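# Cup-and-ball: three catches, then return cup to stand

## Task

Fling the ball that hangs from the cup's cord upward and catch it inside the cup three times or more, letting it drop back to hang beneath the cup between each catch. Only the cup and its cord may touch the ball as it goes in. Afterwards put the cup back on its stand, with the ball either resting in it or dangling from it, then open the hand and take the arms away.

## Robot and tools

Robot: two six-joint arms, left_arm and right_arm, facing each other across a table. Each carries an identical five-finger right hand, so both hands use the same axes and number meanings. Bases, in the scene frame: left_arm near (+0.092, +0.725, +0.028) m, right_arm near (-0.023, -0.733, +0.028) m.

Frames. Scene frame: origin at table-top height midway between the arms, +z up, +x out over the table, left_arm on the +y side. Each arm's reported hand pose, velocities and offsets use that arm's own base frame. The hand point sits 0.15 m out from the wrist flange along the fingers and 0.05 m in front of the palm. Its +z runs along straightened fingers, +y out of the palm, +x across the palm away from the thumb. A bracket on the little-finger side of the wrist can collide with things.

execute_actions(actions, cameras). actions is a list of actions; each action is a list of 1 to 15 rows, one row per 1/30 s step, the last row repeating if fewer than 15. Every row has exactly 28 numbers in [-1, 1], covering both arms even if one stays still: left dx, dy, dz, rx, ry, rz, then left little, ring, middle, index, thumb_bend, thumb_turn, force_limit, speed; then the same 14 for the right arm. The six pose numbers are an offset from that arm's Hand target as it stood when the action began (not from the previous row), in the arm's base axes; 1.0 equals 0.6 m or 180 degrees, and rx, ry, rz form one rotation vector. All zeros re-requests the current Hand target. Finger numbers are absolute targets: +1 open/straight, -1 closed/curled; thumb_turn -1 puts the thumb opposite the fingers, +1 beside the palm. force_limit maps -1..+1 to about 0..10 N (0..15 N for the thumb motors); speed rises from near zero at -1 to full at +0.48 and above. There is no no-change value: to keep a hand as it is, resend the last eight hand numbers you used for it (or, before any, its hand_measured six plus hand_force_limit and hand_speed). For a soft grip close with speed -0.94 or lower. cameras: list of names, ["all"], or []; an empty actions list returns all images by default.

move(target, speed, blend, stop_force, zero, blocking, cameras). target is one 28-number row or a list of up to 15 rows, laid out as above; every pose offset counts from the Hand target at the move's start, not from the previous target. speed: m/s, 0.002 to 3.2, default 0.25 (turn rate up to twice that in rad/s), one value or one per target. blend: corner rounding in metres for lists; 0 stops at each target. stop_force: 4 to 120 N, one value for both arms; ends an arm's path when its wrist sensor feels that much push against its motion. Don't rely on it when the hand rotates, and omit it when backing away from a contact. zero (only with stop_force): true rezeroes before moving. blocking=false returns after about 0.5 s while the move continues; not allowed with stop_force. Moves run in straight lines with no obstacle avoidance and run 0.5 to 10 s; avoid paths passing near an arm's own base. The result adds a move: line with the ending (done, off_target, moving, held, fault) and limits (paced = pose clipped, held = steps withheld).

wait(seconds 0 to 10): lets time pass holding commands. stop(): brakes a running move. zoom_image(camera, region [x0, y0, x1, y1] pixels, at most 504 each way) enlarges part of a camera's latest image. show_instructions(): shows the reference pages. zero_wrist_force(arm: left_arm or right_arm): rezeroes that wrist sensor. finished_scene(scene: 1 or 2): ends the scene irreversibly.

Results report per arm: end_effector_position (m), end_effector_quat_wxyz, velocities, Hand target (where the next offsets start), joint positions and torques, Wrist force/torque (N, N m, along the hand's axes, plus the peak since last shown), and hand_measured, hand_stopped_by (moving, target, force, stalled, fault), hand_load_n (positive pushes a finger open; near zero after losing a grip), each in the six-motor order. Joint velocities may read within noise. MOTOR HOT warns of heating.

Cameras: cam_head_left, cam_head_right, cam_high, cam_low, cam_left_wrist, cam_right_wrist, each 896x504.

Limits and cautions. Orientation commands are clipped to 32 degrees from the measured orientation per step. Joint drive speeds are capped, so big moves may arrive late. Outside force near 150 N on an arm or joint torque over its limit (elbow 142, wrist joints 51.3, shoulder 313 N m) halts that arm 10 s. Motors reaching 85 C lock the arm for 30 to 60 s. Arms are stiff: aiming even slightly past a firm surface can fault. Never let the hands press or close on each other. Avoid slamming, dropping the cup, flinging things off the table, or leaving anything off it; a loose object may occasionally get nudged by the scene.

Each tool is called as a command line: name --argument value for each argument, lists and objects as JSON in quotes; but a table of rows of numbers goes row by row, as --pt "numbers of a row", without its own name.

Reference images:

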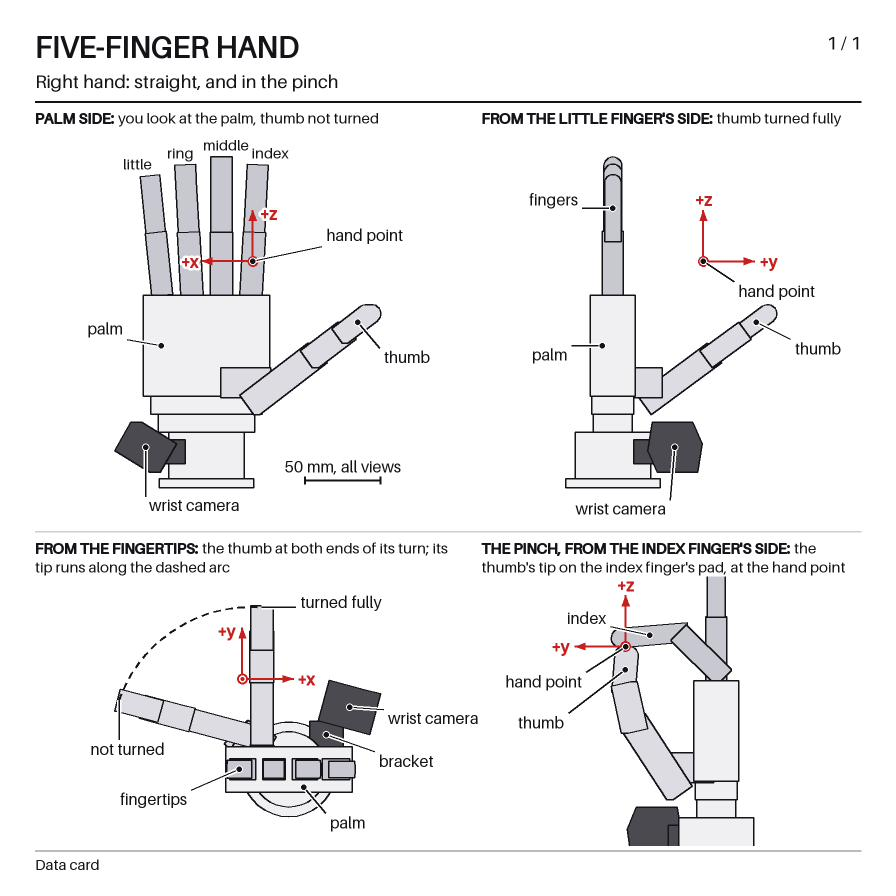

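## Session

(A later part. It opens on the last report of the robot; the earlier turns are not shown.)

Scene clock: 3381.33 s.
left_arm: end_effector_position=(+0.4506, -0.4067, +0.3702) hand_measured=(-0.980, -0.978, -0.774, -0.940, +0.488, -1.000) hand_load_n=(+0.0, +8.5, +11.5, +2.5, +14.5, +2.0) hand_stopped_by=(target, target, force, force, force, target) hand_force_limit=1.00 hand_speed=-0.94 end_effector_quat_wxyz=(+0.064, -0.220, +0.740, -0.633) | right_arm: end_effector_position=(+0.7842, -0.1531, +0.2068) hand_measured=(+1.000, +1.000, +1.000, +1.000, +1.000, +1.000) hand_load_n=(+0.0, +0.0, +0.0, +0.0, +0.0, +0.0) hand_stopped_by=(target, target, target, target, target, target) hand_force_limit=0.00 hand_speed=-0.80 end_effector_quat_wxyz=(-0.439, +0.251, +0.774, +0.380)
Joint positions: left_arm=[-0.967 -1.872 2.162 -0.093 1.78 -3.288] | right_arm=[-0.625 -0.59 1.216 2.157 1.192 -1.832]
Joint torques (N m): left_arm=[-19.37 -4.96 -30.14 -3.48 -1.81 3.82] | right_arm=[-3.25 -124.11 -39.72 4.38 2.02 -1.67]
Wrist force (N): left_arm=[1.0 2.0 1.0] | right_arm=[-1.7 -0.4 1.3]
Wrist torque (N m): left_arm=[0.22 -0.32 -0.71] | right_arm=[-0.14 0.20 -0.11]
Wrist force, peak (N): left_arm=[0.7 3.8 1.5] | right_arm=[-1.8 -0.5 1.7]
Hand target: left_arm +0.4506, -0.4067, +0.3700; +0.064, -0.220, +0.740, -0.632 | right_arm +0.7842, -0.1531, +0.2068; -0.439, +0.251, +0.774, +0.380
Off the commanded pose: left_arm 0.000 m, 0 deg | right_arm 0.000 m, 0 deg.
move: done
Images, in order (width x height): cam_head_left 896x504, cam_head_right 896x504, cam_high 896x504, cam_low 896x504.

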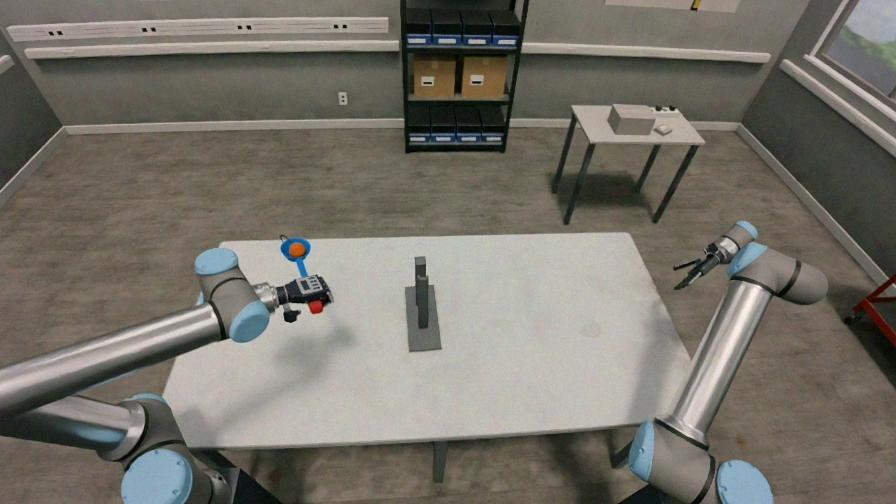

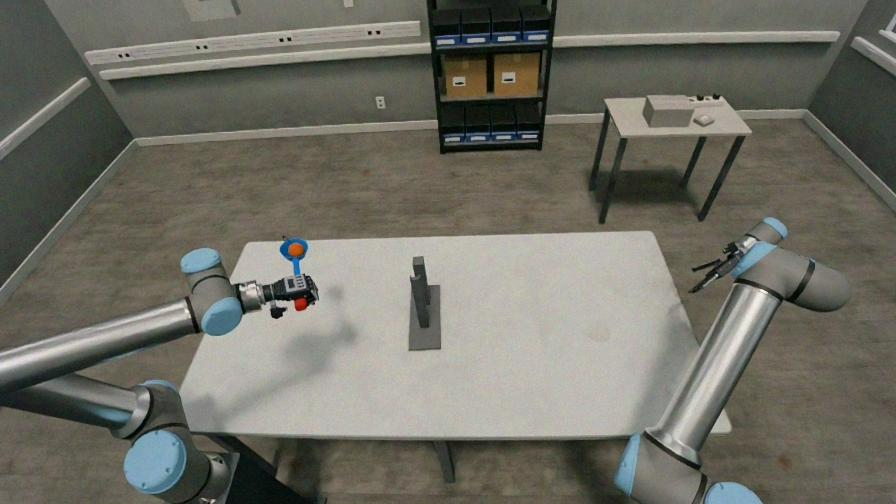

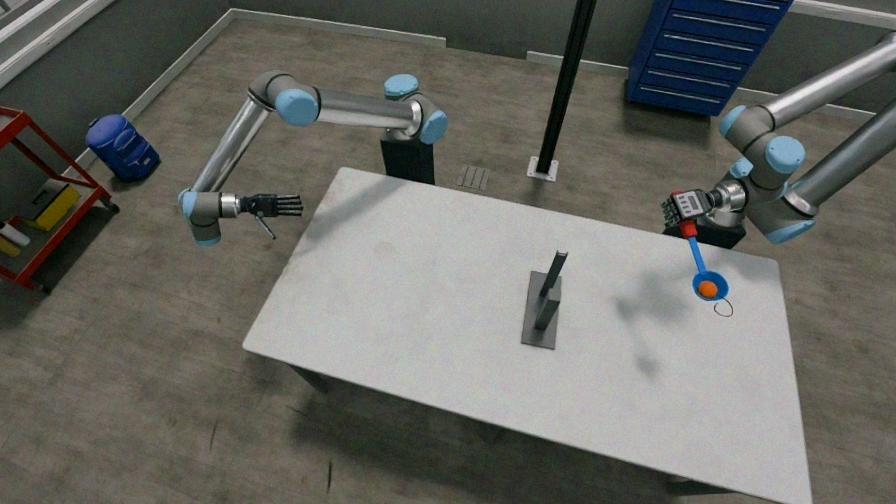

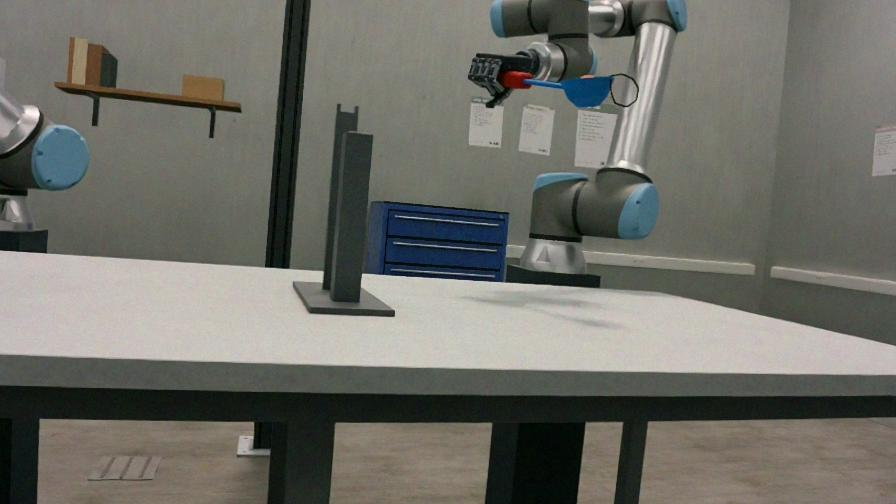

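move --pt "0 -0.25 0.055 0 0 -0.05 -0.98 -0.98 -0.98 -0.98 -0.98 -1 1 -0.94 0 0 0 0 0 0 1 1 1 1 1 1 0 -0.8" --pt "0.0157 -0.55 0.06 0 0 -0.1 -0.98 -0.98 -0.98 -0.98 -0.98 -1 1 -0.94 0 0 0 0 0 0 1 1 1 1 1 1 0 -0.8" --blend 0.03 --speed 0.15 --cameras '["all"]'

zoom_image --camera "cam_low" --region '[240, 0, 440, 150]'

zoom_image --camera "cam_high" --region '[500, 180, 640, 340]'

zoom_image --camera "cam_head_right" --region '[350, 220, 480, 350]'

zoom_image --camera "cam_head_left" --region '[350, 220, 480, 350]'

Scene clock: 3459.90 s.
left_arm: end_effector_position=(+0.4600, -0.7366, +0.4060) hand_measured=(-0.980, -0.978, -0.774, -0.940, +0.488, -1.000) hand_load_n=(+0.0, +9.0, +11.5, +3.0, +14.0, +2.5) hand_stopped_by=(target, target, force, force, force, target) hand_force_limit=1.00 hand_speed=-0.94 end_effector_quat_wxyz=(-0.035, -0.102, +0.765, -0.635) | right_arm: end_effector_position=(+0.7842, -0.1531, +0.2068) hand_measured=(+1.000, +1.000, +1.000, +1.000, +1.000, +1.000) hand_load_n=(+0.0, +0.0, +0.0, +0.0, +0.0, +0.0) hand_stopped_by=(target, target, target, target, target, target) hand_force_limit=0.00 hand_speed=-0.80 end_effector_quat_wxyz=(-0.439, +0.251, +0.774, +0.380)
Joint positions: left_arm=[-1.132 -1.416 1.678 -0.056 1.926 -3.257] | right_arm=[-0.625 -0.59 1.216 2.157 1.192 -1.832]
Joint torques (N m): left_arm=[-16.34 -40.06 -53.22 0.14 2.53 4.15] | right_arm=[-2.86 -124.39 -39.91 4.39 2.06 -1.62]
Wrist force (N): left_arm=[0.8 2.3 1.4] | right_arm=[-1.4 -0.6 1.6]
Wrist torque (N m): left_arm=[0.19 -0.25 -0.80] | right_arm=[-0.19 0.15 -0.10]
Wrist force, peak (N): left_arm=[1.1 2.3 2.8] | right_arm=[-1.9 -0.5 1.8]
Hand target: left_arm +0.4600, -0.7367, +0.4060; -0.035, -0.102, +0.765, -0.635 | right_arm +0.7842, -0.1531, +0.2068; -0.439, +0.251, +0.774, +0.380
Off the commanded pose: left_arm 0.000 m, 0 deg | right_arm 0.000 m, 0 deg.
move: done
camera_calibration:
cam_left_wrist: T_world_to_cam=[[-0.463742, 0.157037, -0.871942, 0.676715], [0.733535, 0.619985, -0.278471, 0.235281], [0.496861, -0.768738, -0.402705, -0.515415], [0, 0, 0, 1]] pos_world=[0.397324, -0.648359, 0.448015]

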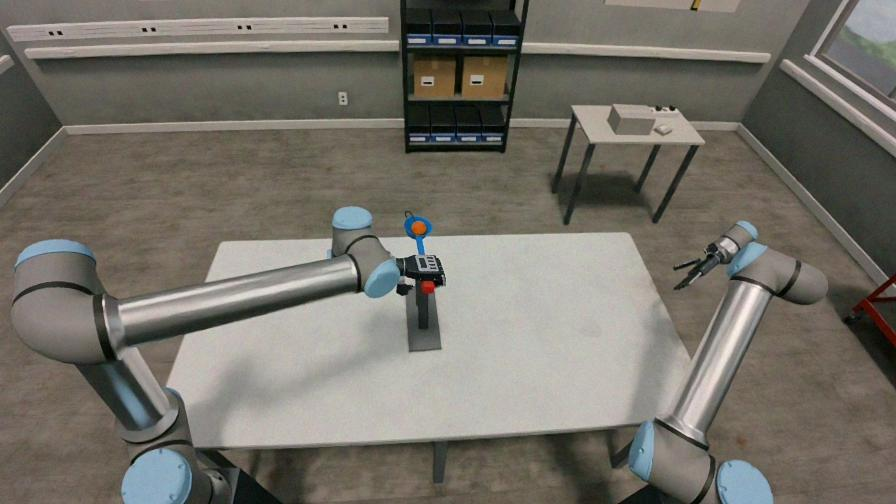

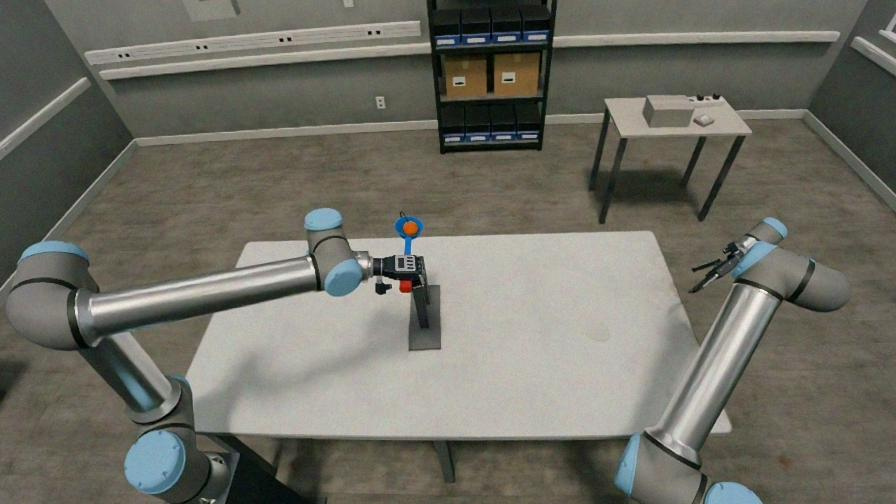

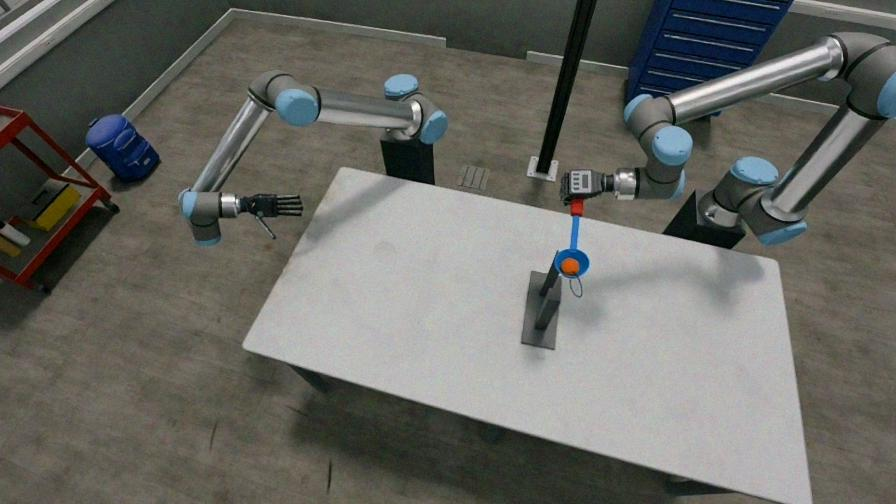

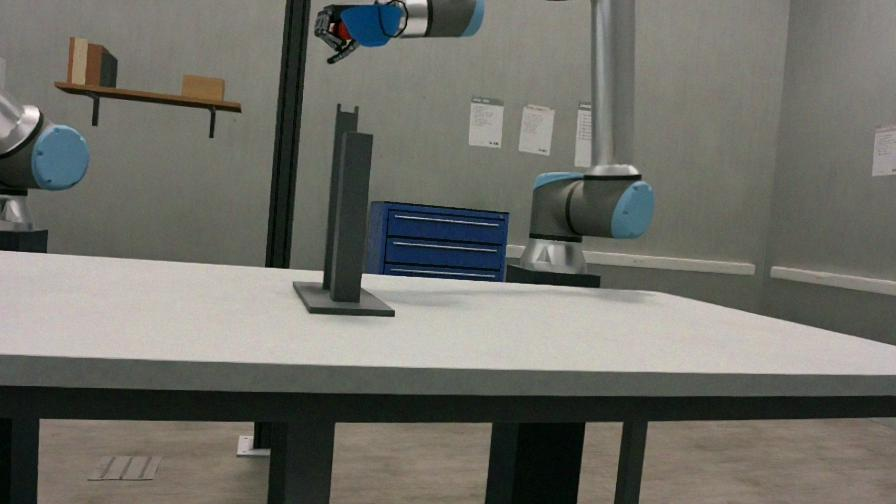

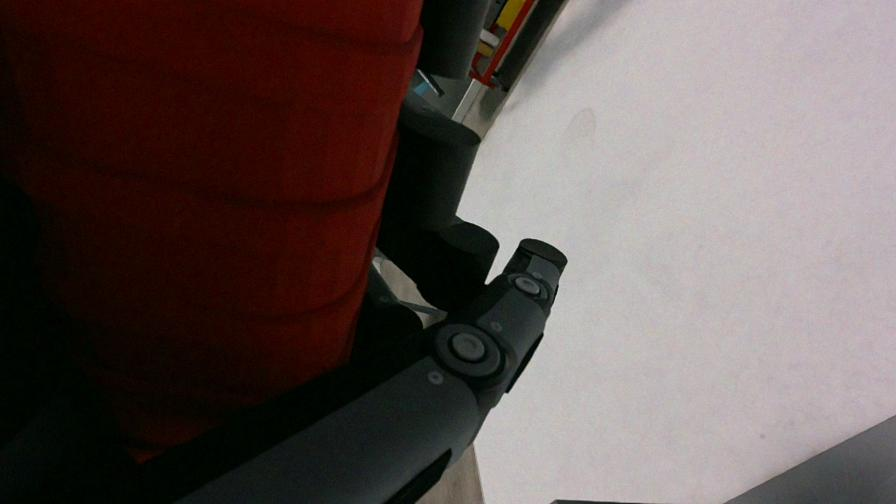

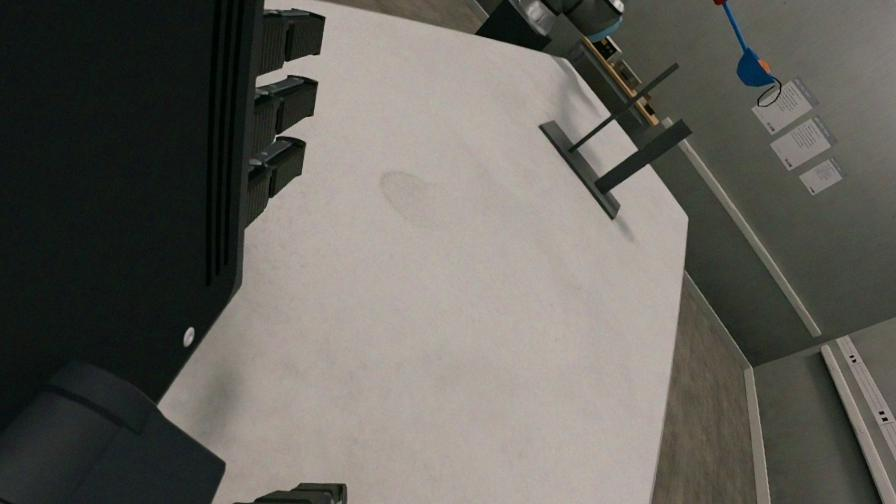

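Scaled by 2.520.

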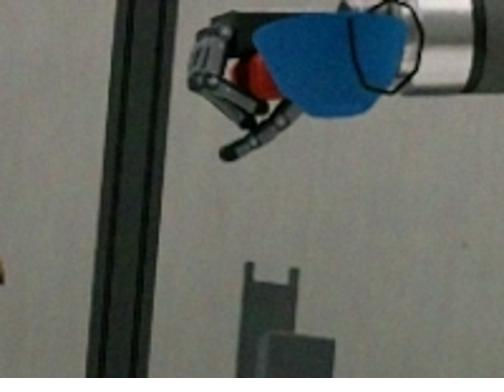

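Scaled by 3.150.

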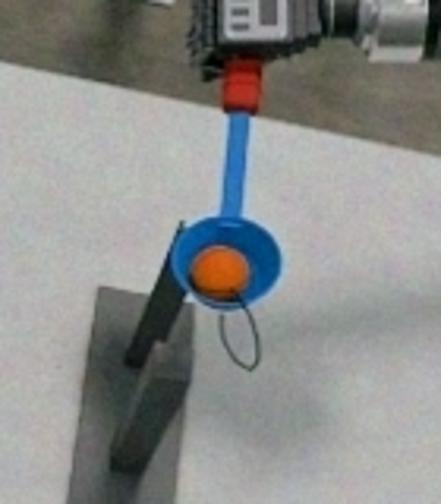

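Scaled by 3.877.

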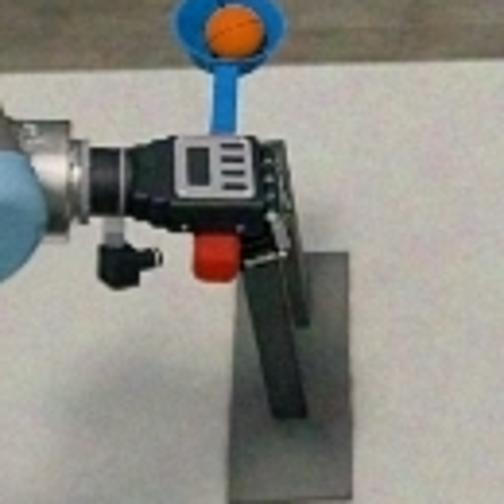

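Scaled by 3.877.

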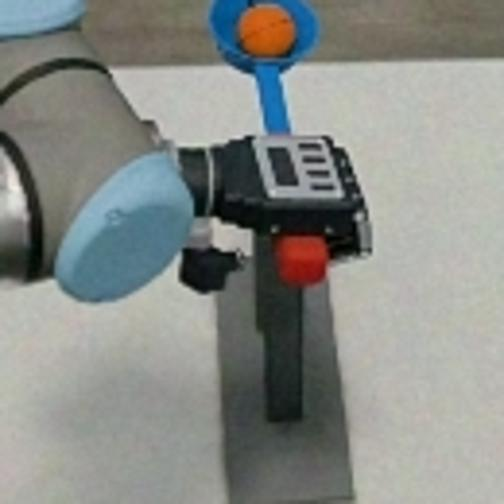

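move --target '[-0.0033,-0.0033,-0.1,-0.072,0,0,-0.98,-0.98,-0.98,-0.98,-0.98,-1,1,-0.94,0,0,0,0,0,0,1,1,1,1,1,1,0,-0.8]' --speed 0.1 --cameras '["cam_low","cam_high","cam_head_left","cam_head_right","cam_right_wrist"]'

zoom_image --camera "cam_low" --region '[270, 20, 430, 150]'

zoom_image --camera "cam_high" --region '[500, 200, 620, 340]'

zoom_image --camera "cam_head_right" --region '[350, 210, 470, 330]'

zoom_image --camera "cam_head_left" --region '[350, 210, 470, 330]'

zoom_image --camera "cam_right_wrist" --region '[560, 0, 800, 220]'

Scene clock: 3524.37 s.
left_arm: end_effector_position=(+0.4580, -0.7387, +0.3461) hand_measured=(-0.980, -0.978, -0.774, -0.940, +0.488, -1.000) hand_load_n=(+0.0, +8.5, +11.5, +2.0, +14.5, +2.0) hand_stopped_by=(target, target, force, force, force, target) hand_force_limit=1.00 hand_speed=-0.94 end_effector_quat_wxyz=(-0.047, -0.097, +0.689, -0.717) | right_arm: end_effector_position=(+0.7842, -0.1531, +0.2068) hand_measured=(+1.000, +1.000, +1.000, +1.000, +1.000, +1.000) hand_load_n=(+0.0, +0.0, +0.0, +0.0, +0.0, -0.5) hand_stopped_by=(target, target, target, target, target, target) hand_force_limit=0.00 hand_speed=-0.80 end_effector_quat_wxyz=(-0.439, +0.251, +0.774, +0.380)
Joint positions: left_arm=[-1.123 -1.414 1.893 -0.514 1.944 -3.359] | right_arm=[-0.625 -0.59 1.216 2.157 1.192 -1.832]
Joint torques (N m): left_arm=[11.55 -39.61 -29.75 -5.24 -1.67 -3.3] | right_arm=[-3.69 -125.33 -39.49 4.42 1.97 -1.57]
Wrist force (N): left_arm=[1.1 2.3 0.2] | right_arm=[-1.6 -0.3 1.6]
Wrist torque (N m): left_arm=[0.25 -0.44 -0.44] | right_arm=[-0.16 0.18 -0.11]
Wrist force, peak (N): left_arm=[1.5 2.6 1.4] | right_arm=[-1.7 -0.6 2.0]
Hand target: left_arm +0.4580, -0.7387, +0.3460; -0.047, -0.097, +0.689, -0.717 | right_arm +0.7842, -0.1531, +0.2068; -0.439, +0.251, +0.774, +0.380
Off the commanded pose: left_arm 0.000 m, 0 deg | right_arm 0.000 m, 0 deg.
move: done
Images, in order (width x height): cam_head_left 896x504, cam_head_right 896x504, cam_high 896x504, cam_low 896x504, cam_right_wrist 896x504.

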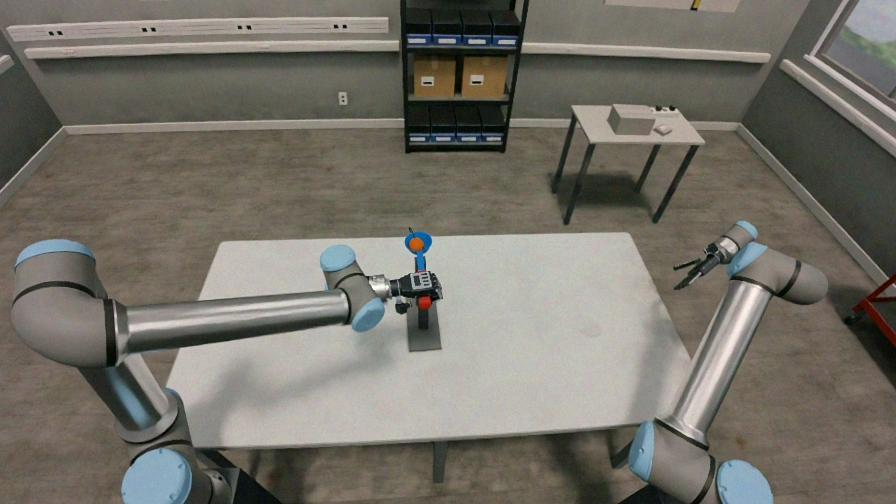

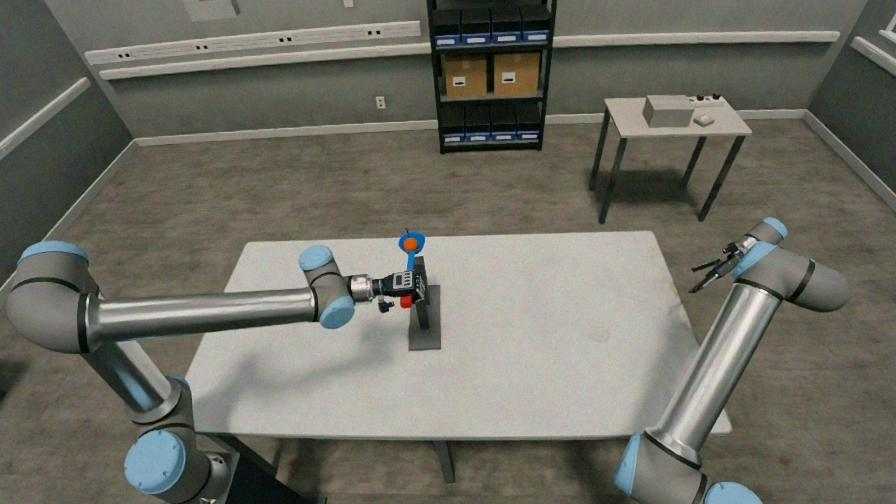

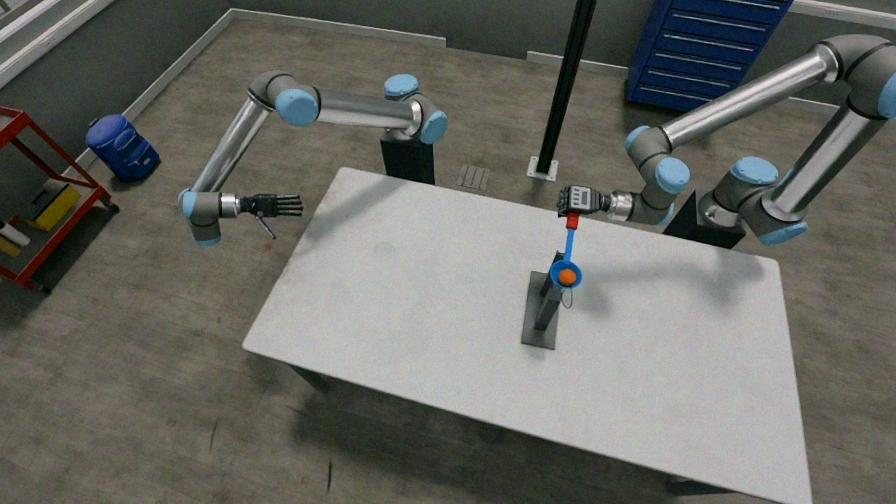

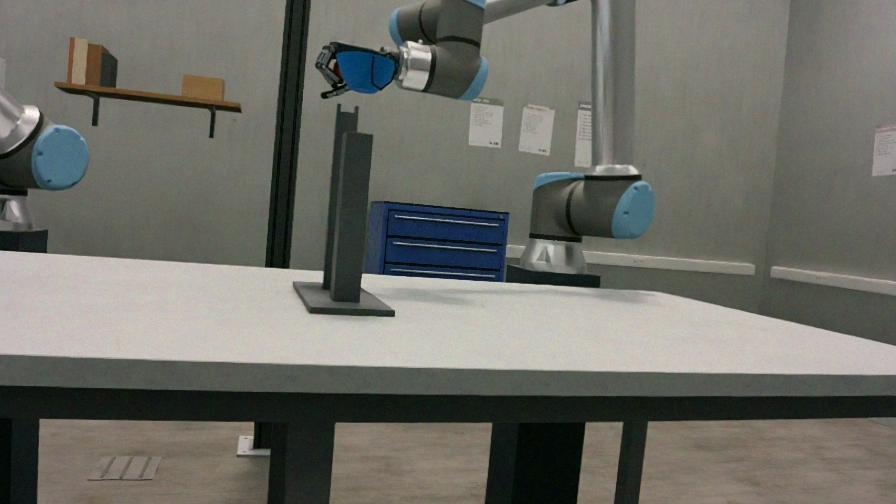

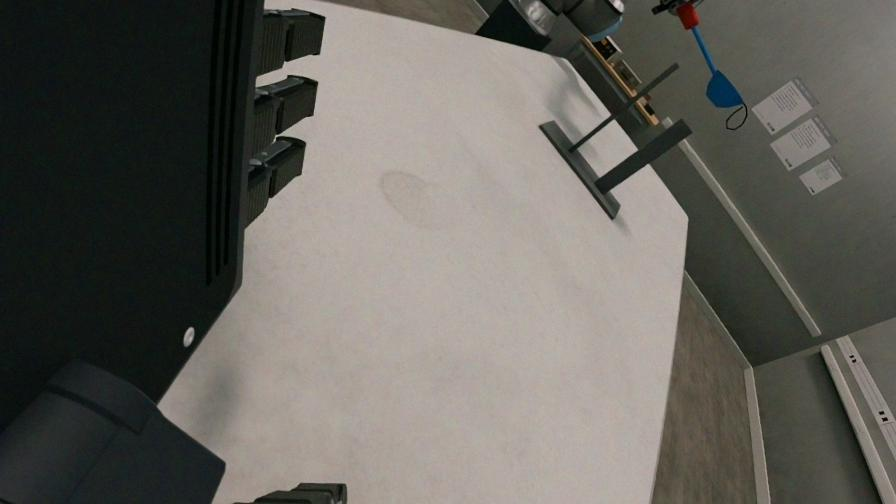

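Scaled by 3.150.

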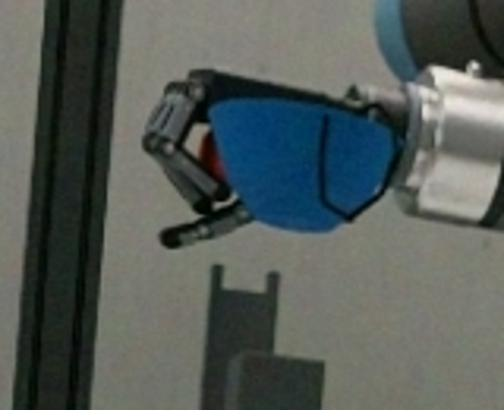

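Scaled by 3.600.

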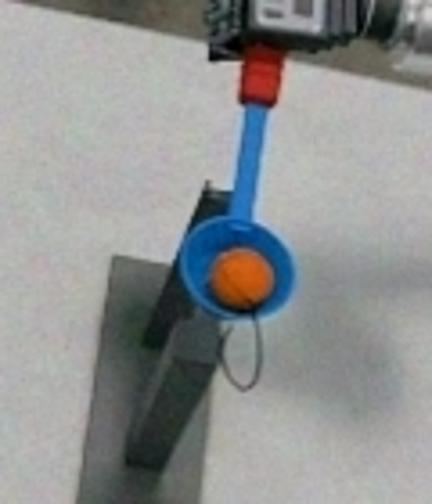

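Scaled by 4.200.

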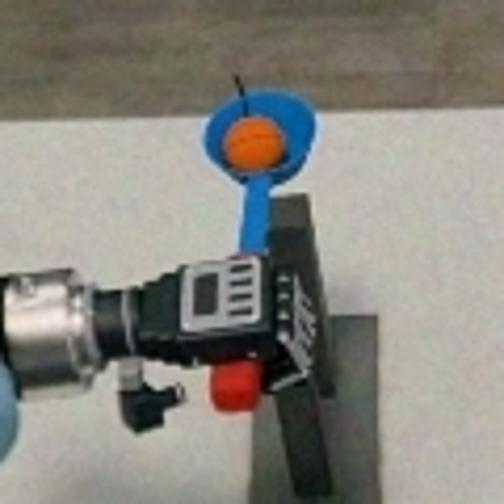

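Scaled by 4.200.

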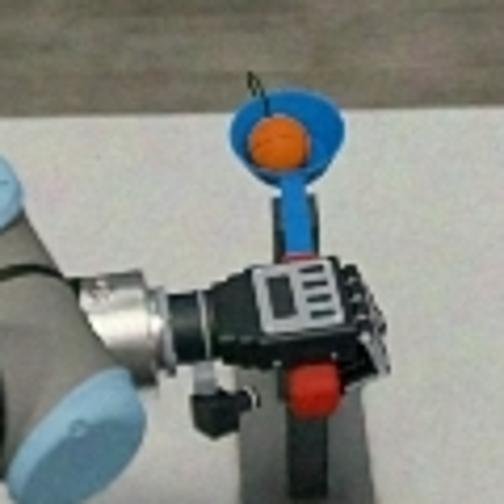

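Scaled by 2.100.

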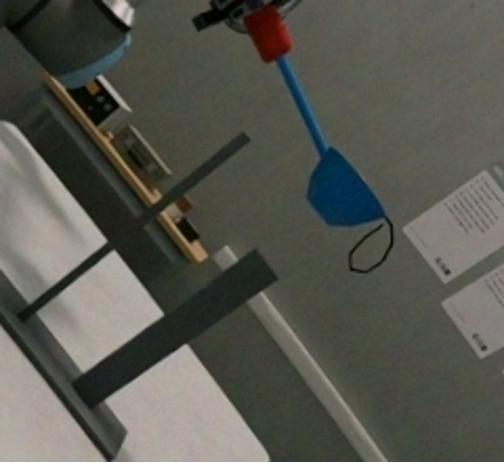

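zoom_image --camera "cam_head_right" --region '[390, 222, 440, 272]'

zoom_image --camera "cam_head_left" --region '[395, 222, 445, 272]'

zoom_image --camera "cam_low" --region '[320, 35, 420, 105]'

zoom_image --camera "cam_high" --region '[535, 250, 595, 320]'

Scaled by 10.080.

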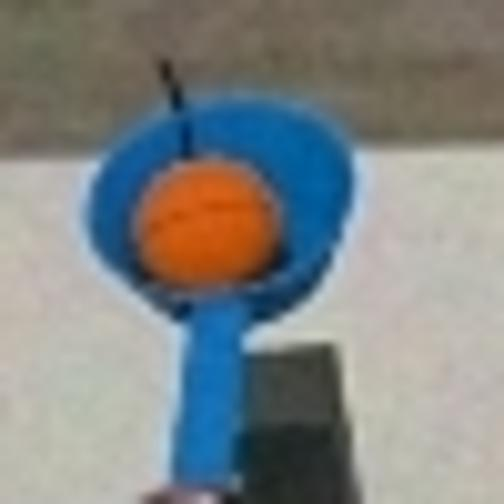

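Scaled by 10.080.

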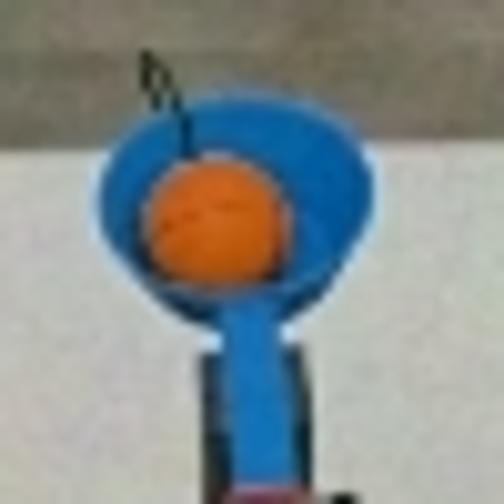

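Scaled by 5.040.

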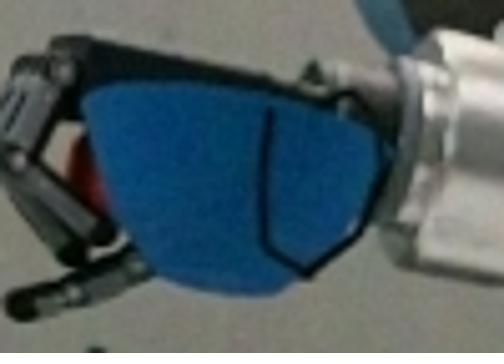

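Scaled by 7.200.

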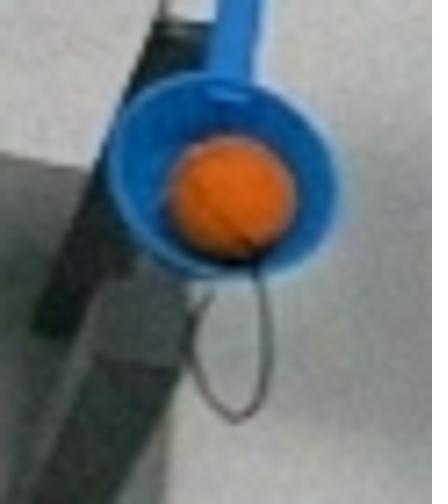

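move --target '[0,0,-0.06,0,0,-0.0083,-0.98,-0.98,-0.98,-0.98,-0.98,-1,1,-0.94,0,0,0,0,0,0,1,1,1,1,1,1,0,-0.8]' --speed 0.05 --cameras '["cam_low","cam_high","cam_head_left","cam_head_right","cam_right_wrist"]'

zoom_image --camera "cam_low" --region '[300, 50, 420, 150]'

zoom_image --camera "cam_high" --region '[510, 210, 610, 320]'

zoom_image --camera "cam_head_right" --region '[380, 222, 450, 322]'

zoom_image --camera "cam_head_left" --region '[385, 222, 455, 322]'

zoom_image --camera "cam_right_wrist" --region '[600, 0, 760, 180]'

Scene clock: 3603.43 s.
left_arm: end_effector_position=(+0.4580, -0.7387, +0.3101) hand_measured=(-0.980, -0.978, -0.774, -0.940, +0.488, -1.000) hand_load_n=(+0.0, +8.5, +11.5, +2.5, +14.5, +2.0) hand_stopped_by=(target, target, force, force, force, target) hand_force_limit=1.00 hand_speed=-0.94 end_effector_quat_wxyz=(-0.056, -0.088, +0.690, -0.716) | right_arm: end_effector_position=(+0.7842, -0.1531, +0.2068) hand_measured=(+1.000, +1.000, +1.000, +1.000, +1.000, +1.000) hand_load_n=(+0.0, +0.0, +0.0, +0.0, +0.0, +0.0) hand_stopped_by=(target, target, target, target, target, target) hand_force_limit=0.00 hand_speed=-0.80 end_effector_quat_wxyz=(-0.439, +0.251, +0.774, +0.380)
Joint positions: left_arm=[-1.112 -1.377 1.921 -0.579 1.98 -3.361] | right_arm=[-0.625 -0.59 1.216 2.157 1.192 -1.832]
Joint torques (N m): left_arm=[11.93 -40.31 -26.64 -5.16 2.81 -3.53] | right_arm=[-2.57 -124.41 -39.65 4.16 2.01 -1.5]
Wrist force (N): left_arm=[0.8 2.0 -0.1] | right_arm=[-1.6 -0.6 1.6]
Wrist torque (N m): left_arm=[0.26 -0.41 -0.42] | right_arm=[-0.19 0.17 -0.11]
Wrist force, peak (N): left_arm=[1.3 2.5 0.4] | right_arm=[-1.9 -0.3 1.9]
Hand target: left_arm +0.4580, -0.7387, +0.3100; -0.056, -0.088, +0.690, -0.716 | right_arm +0.7842, -0.1531, +0.2068; -0.439, +0.251, +0.774, +0.380
Off the commanded pose: left_arm 0.000 m, 0 deg | right_arm 0.000 m, 0 deg.
move: done
Images, in order (width x height): cam_head_left 896x504, cam_head_right 896x504, cam_high 896x504, cam_low 896x504, cam_right_wrist 896x504.

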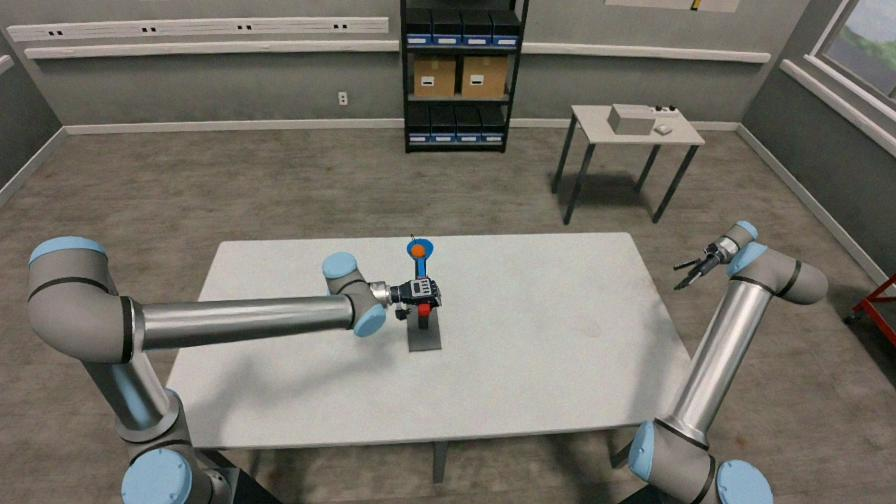

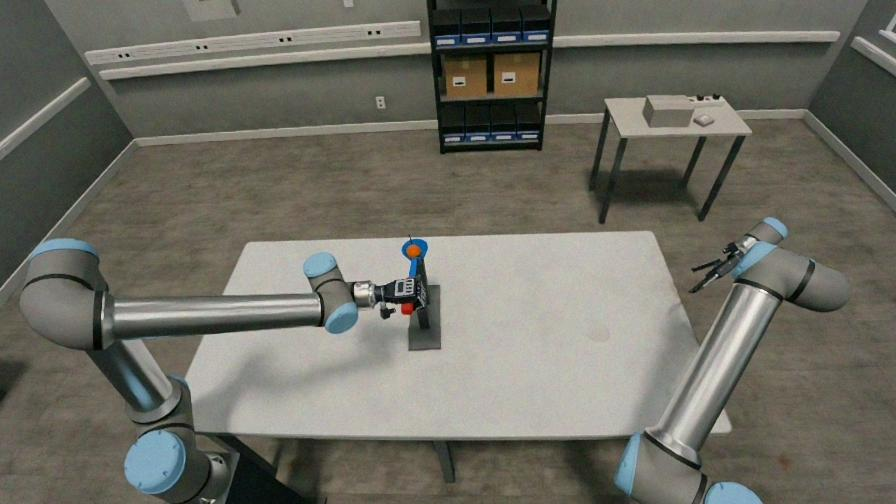

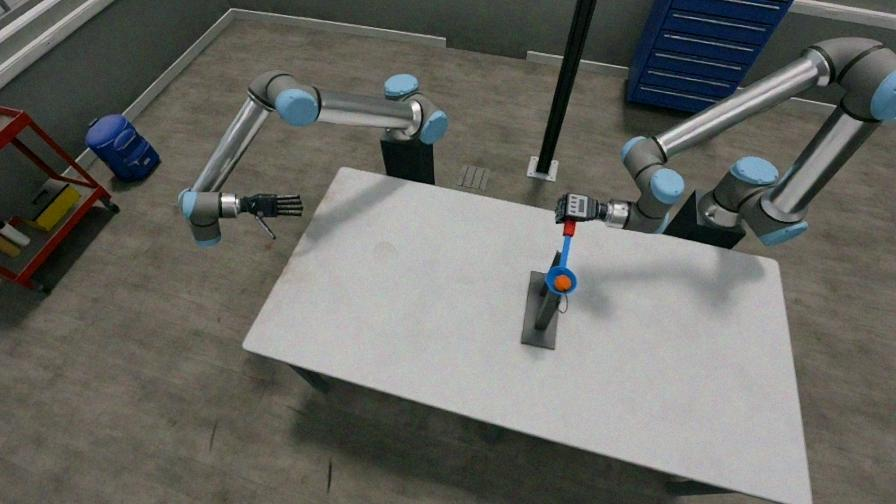

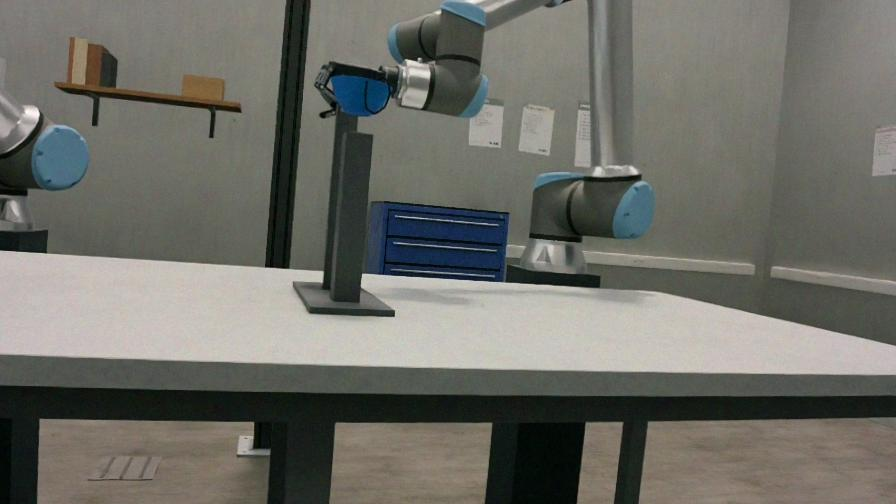

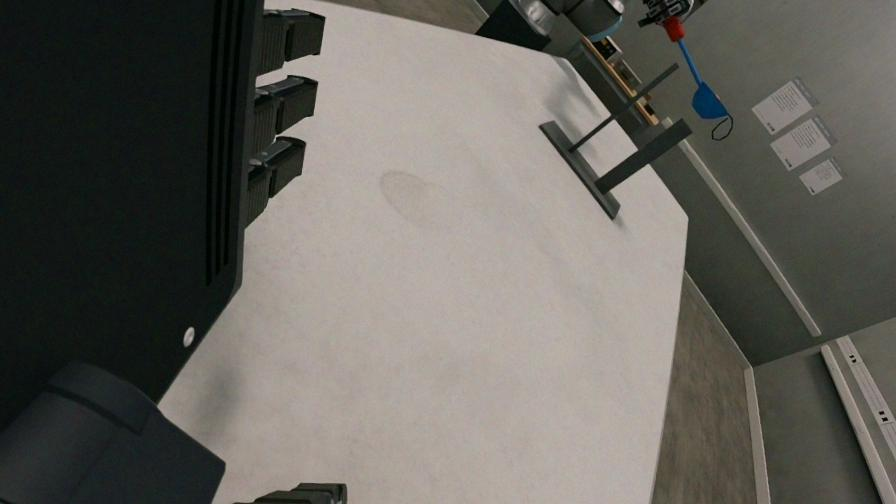

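Scaled by 4.200.

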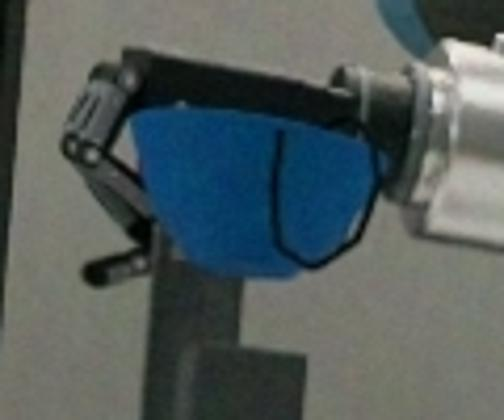

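Scaled by 4.582.

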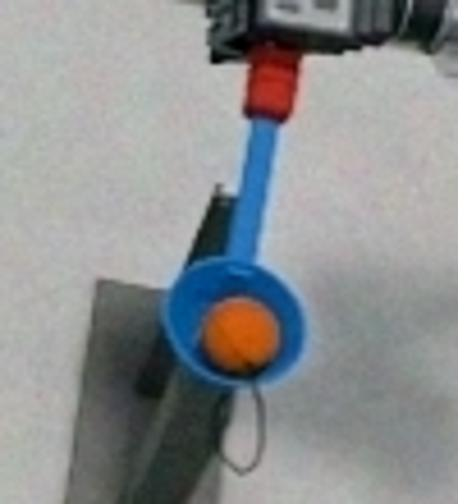

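Scaled by 5.040.

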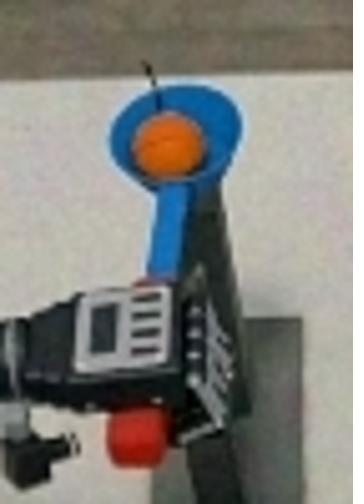

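Scaled by 5.040.

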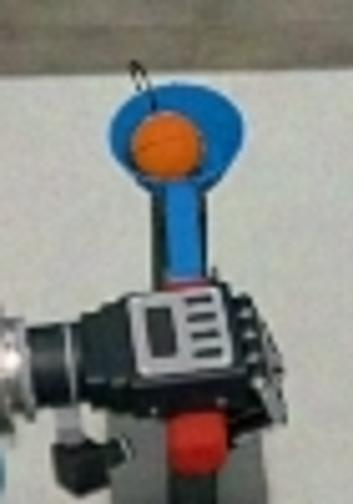

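Scaled by 2.800.

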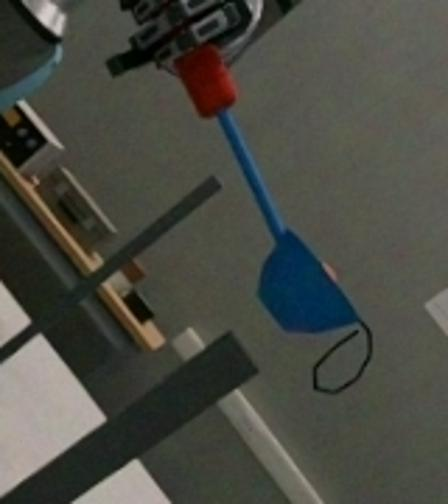

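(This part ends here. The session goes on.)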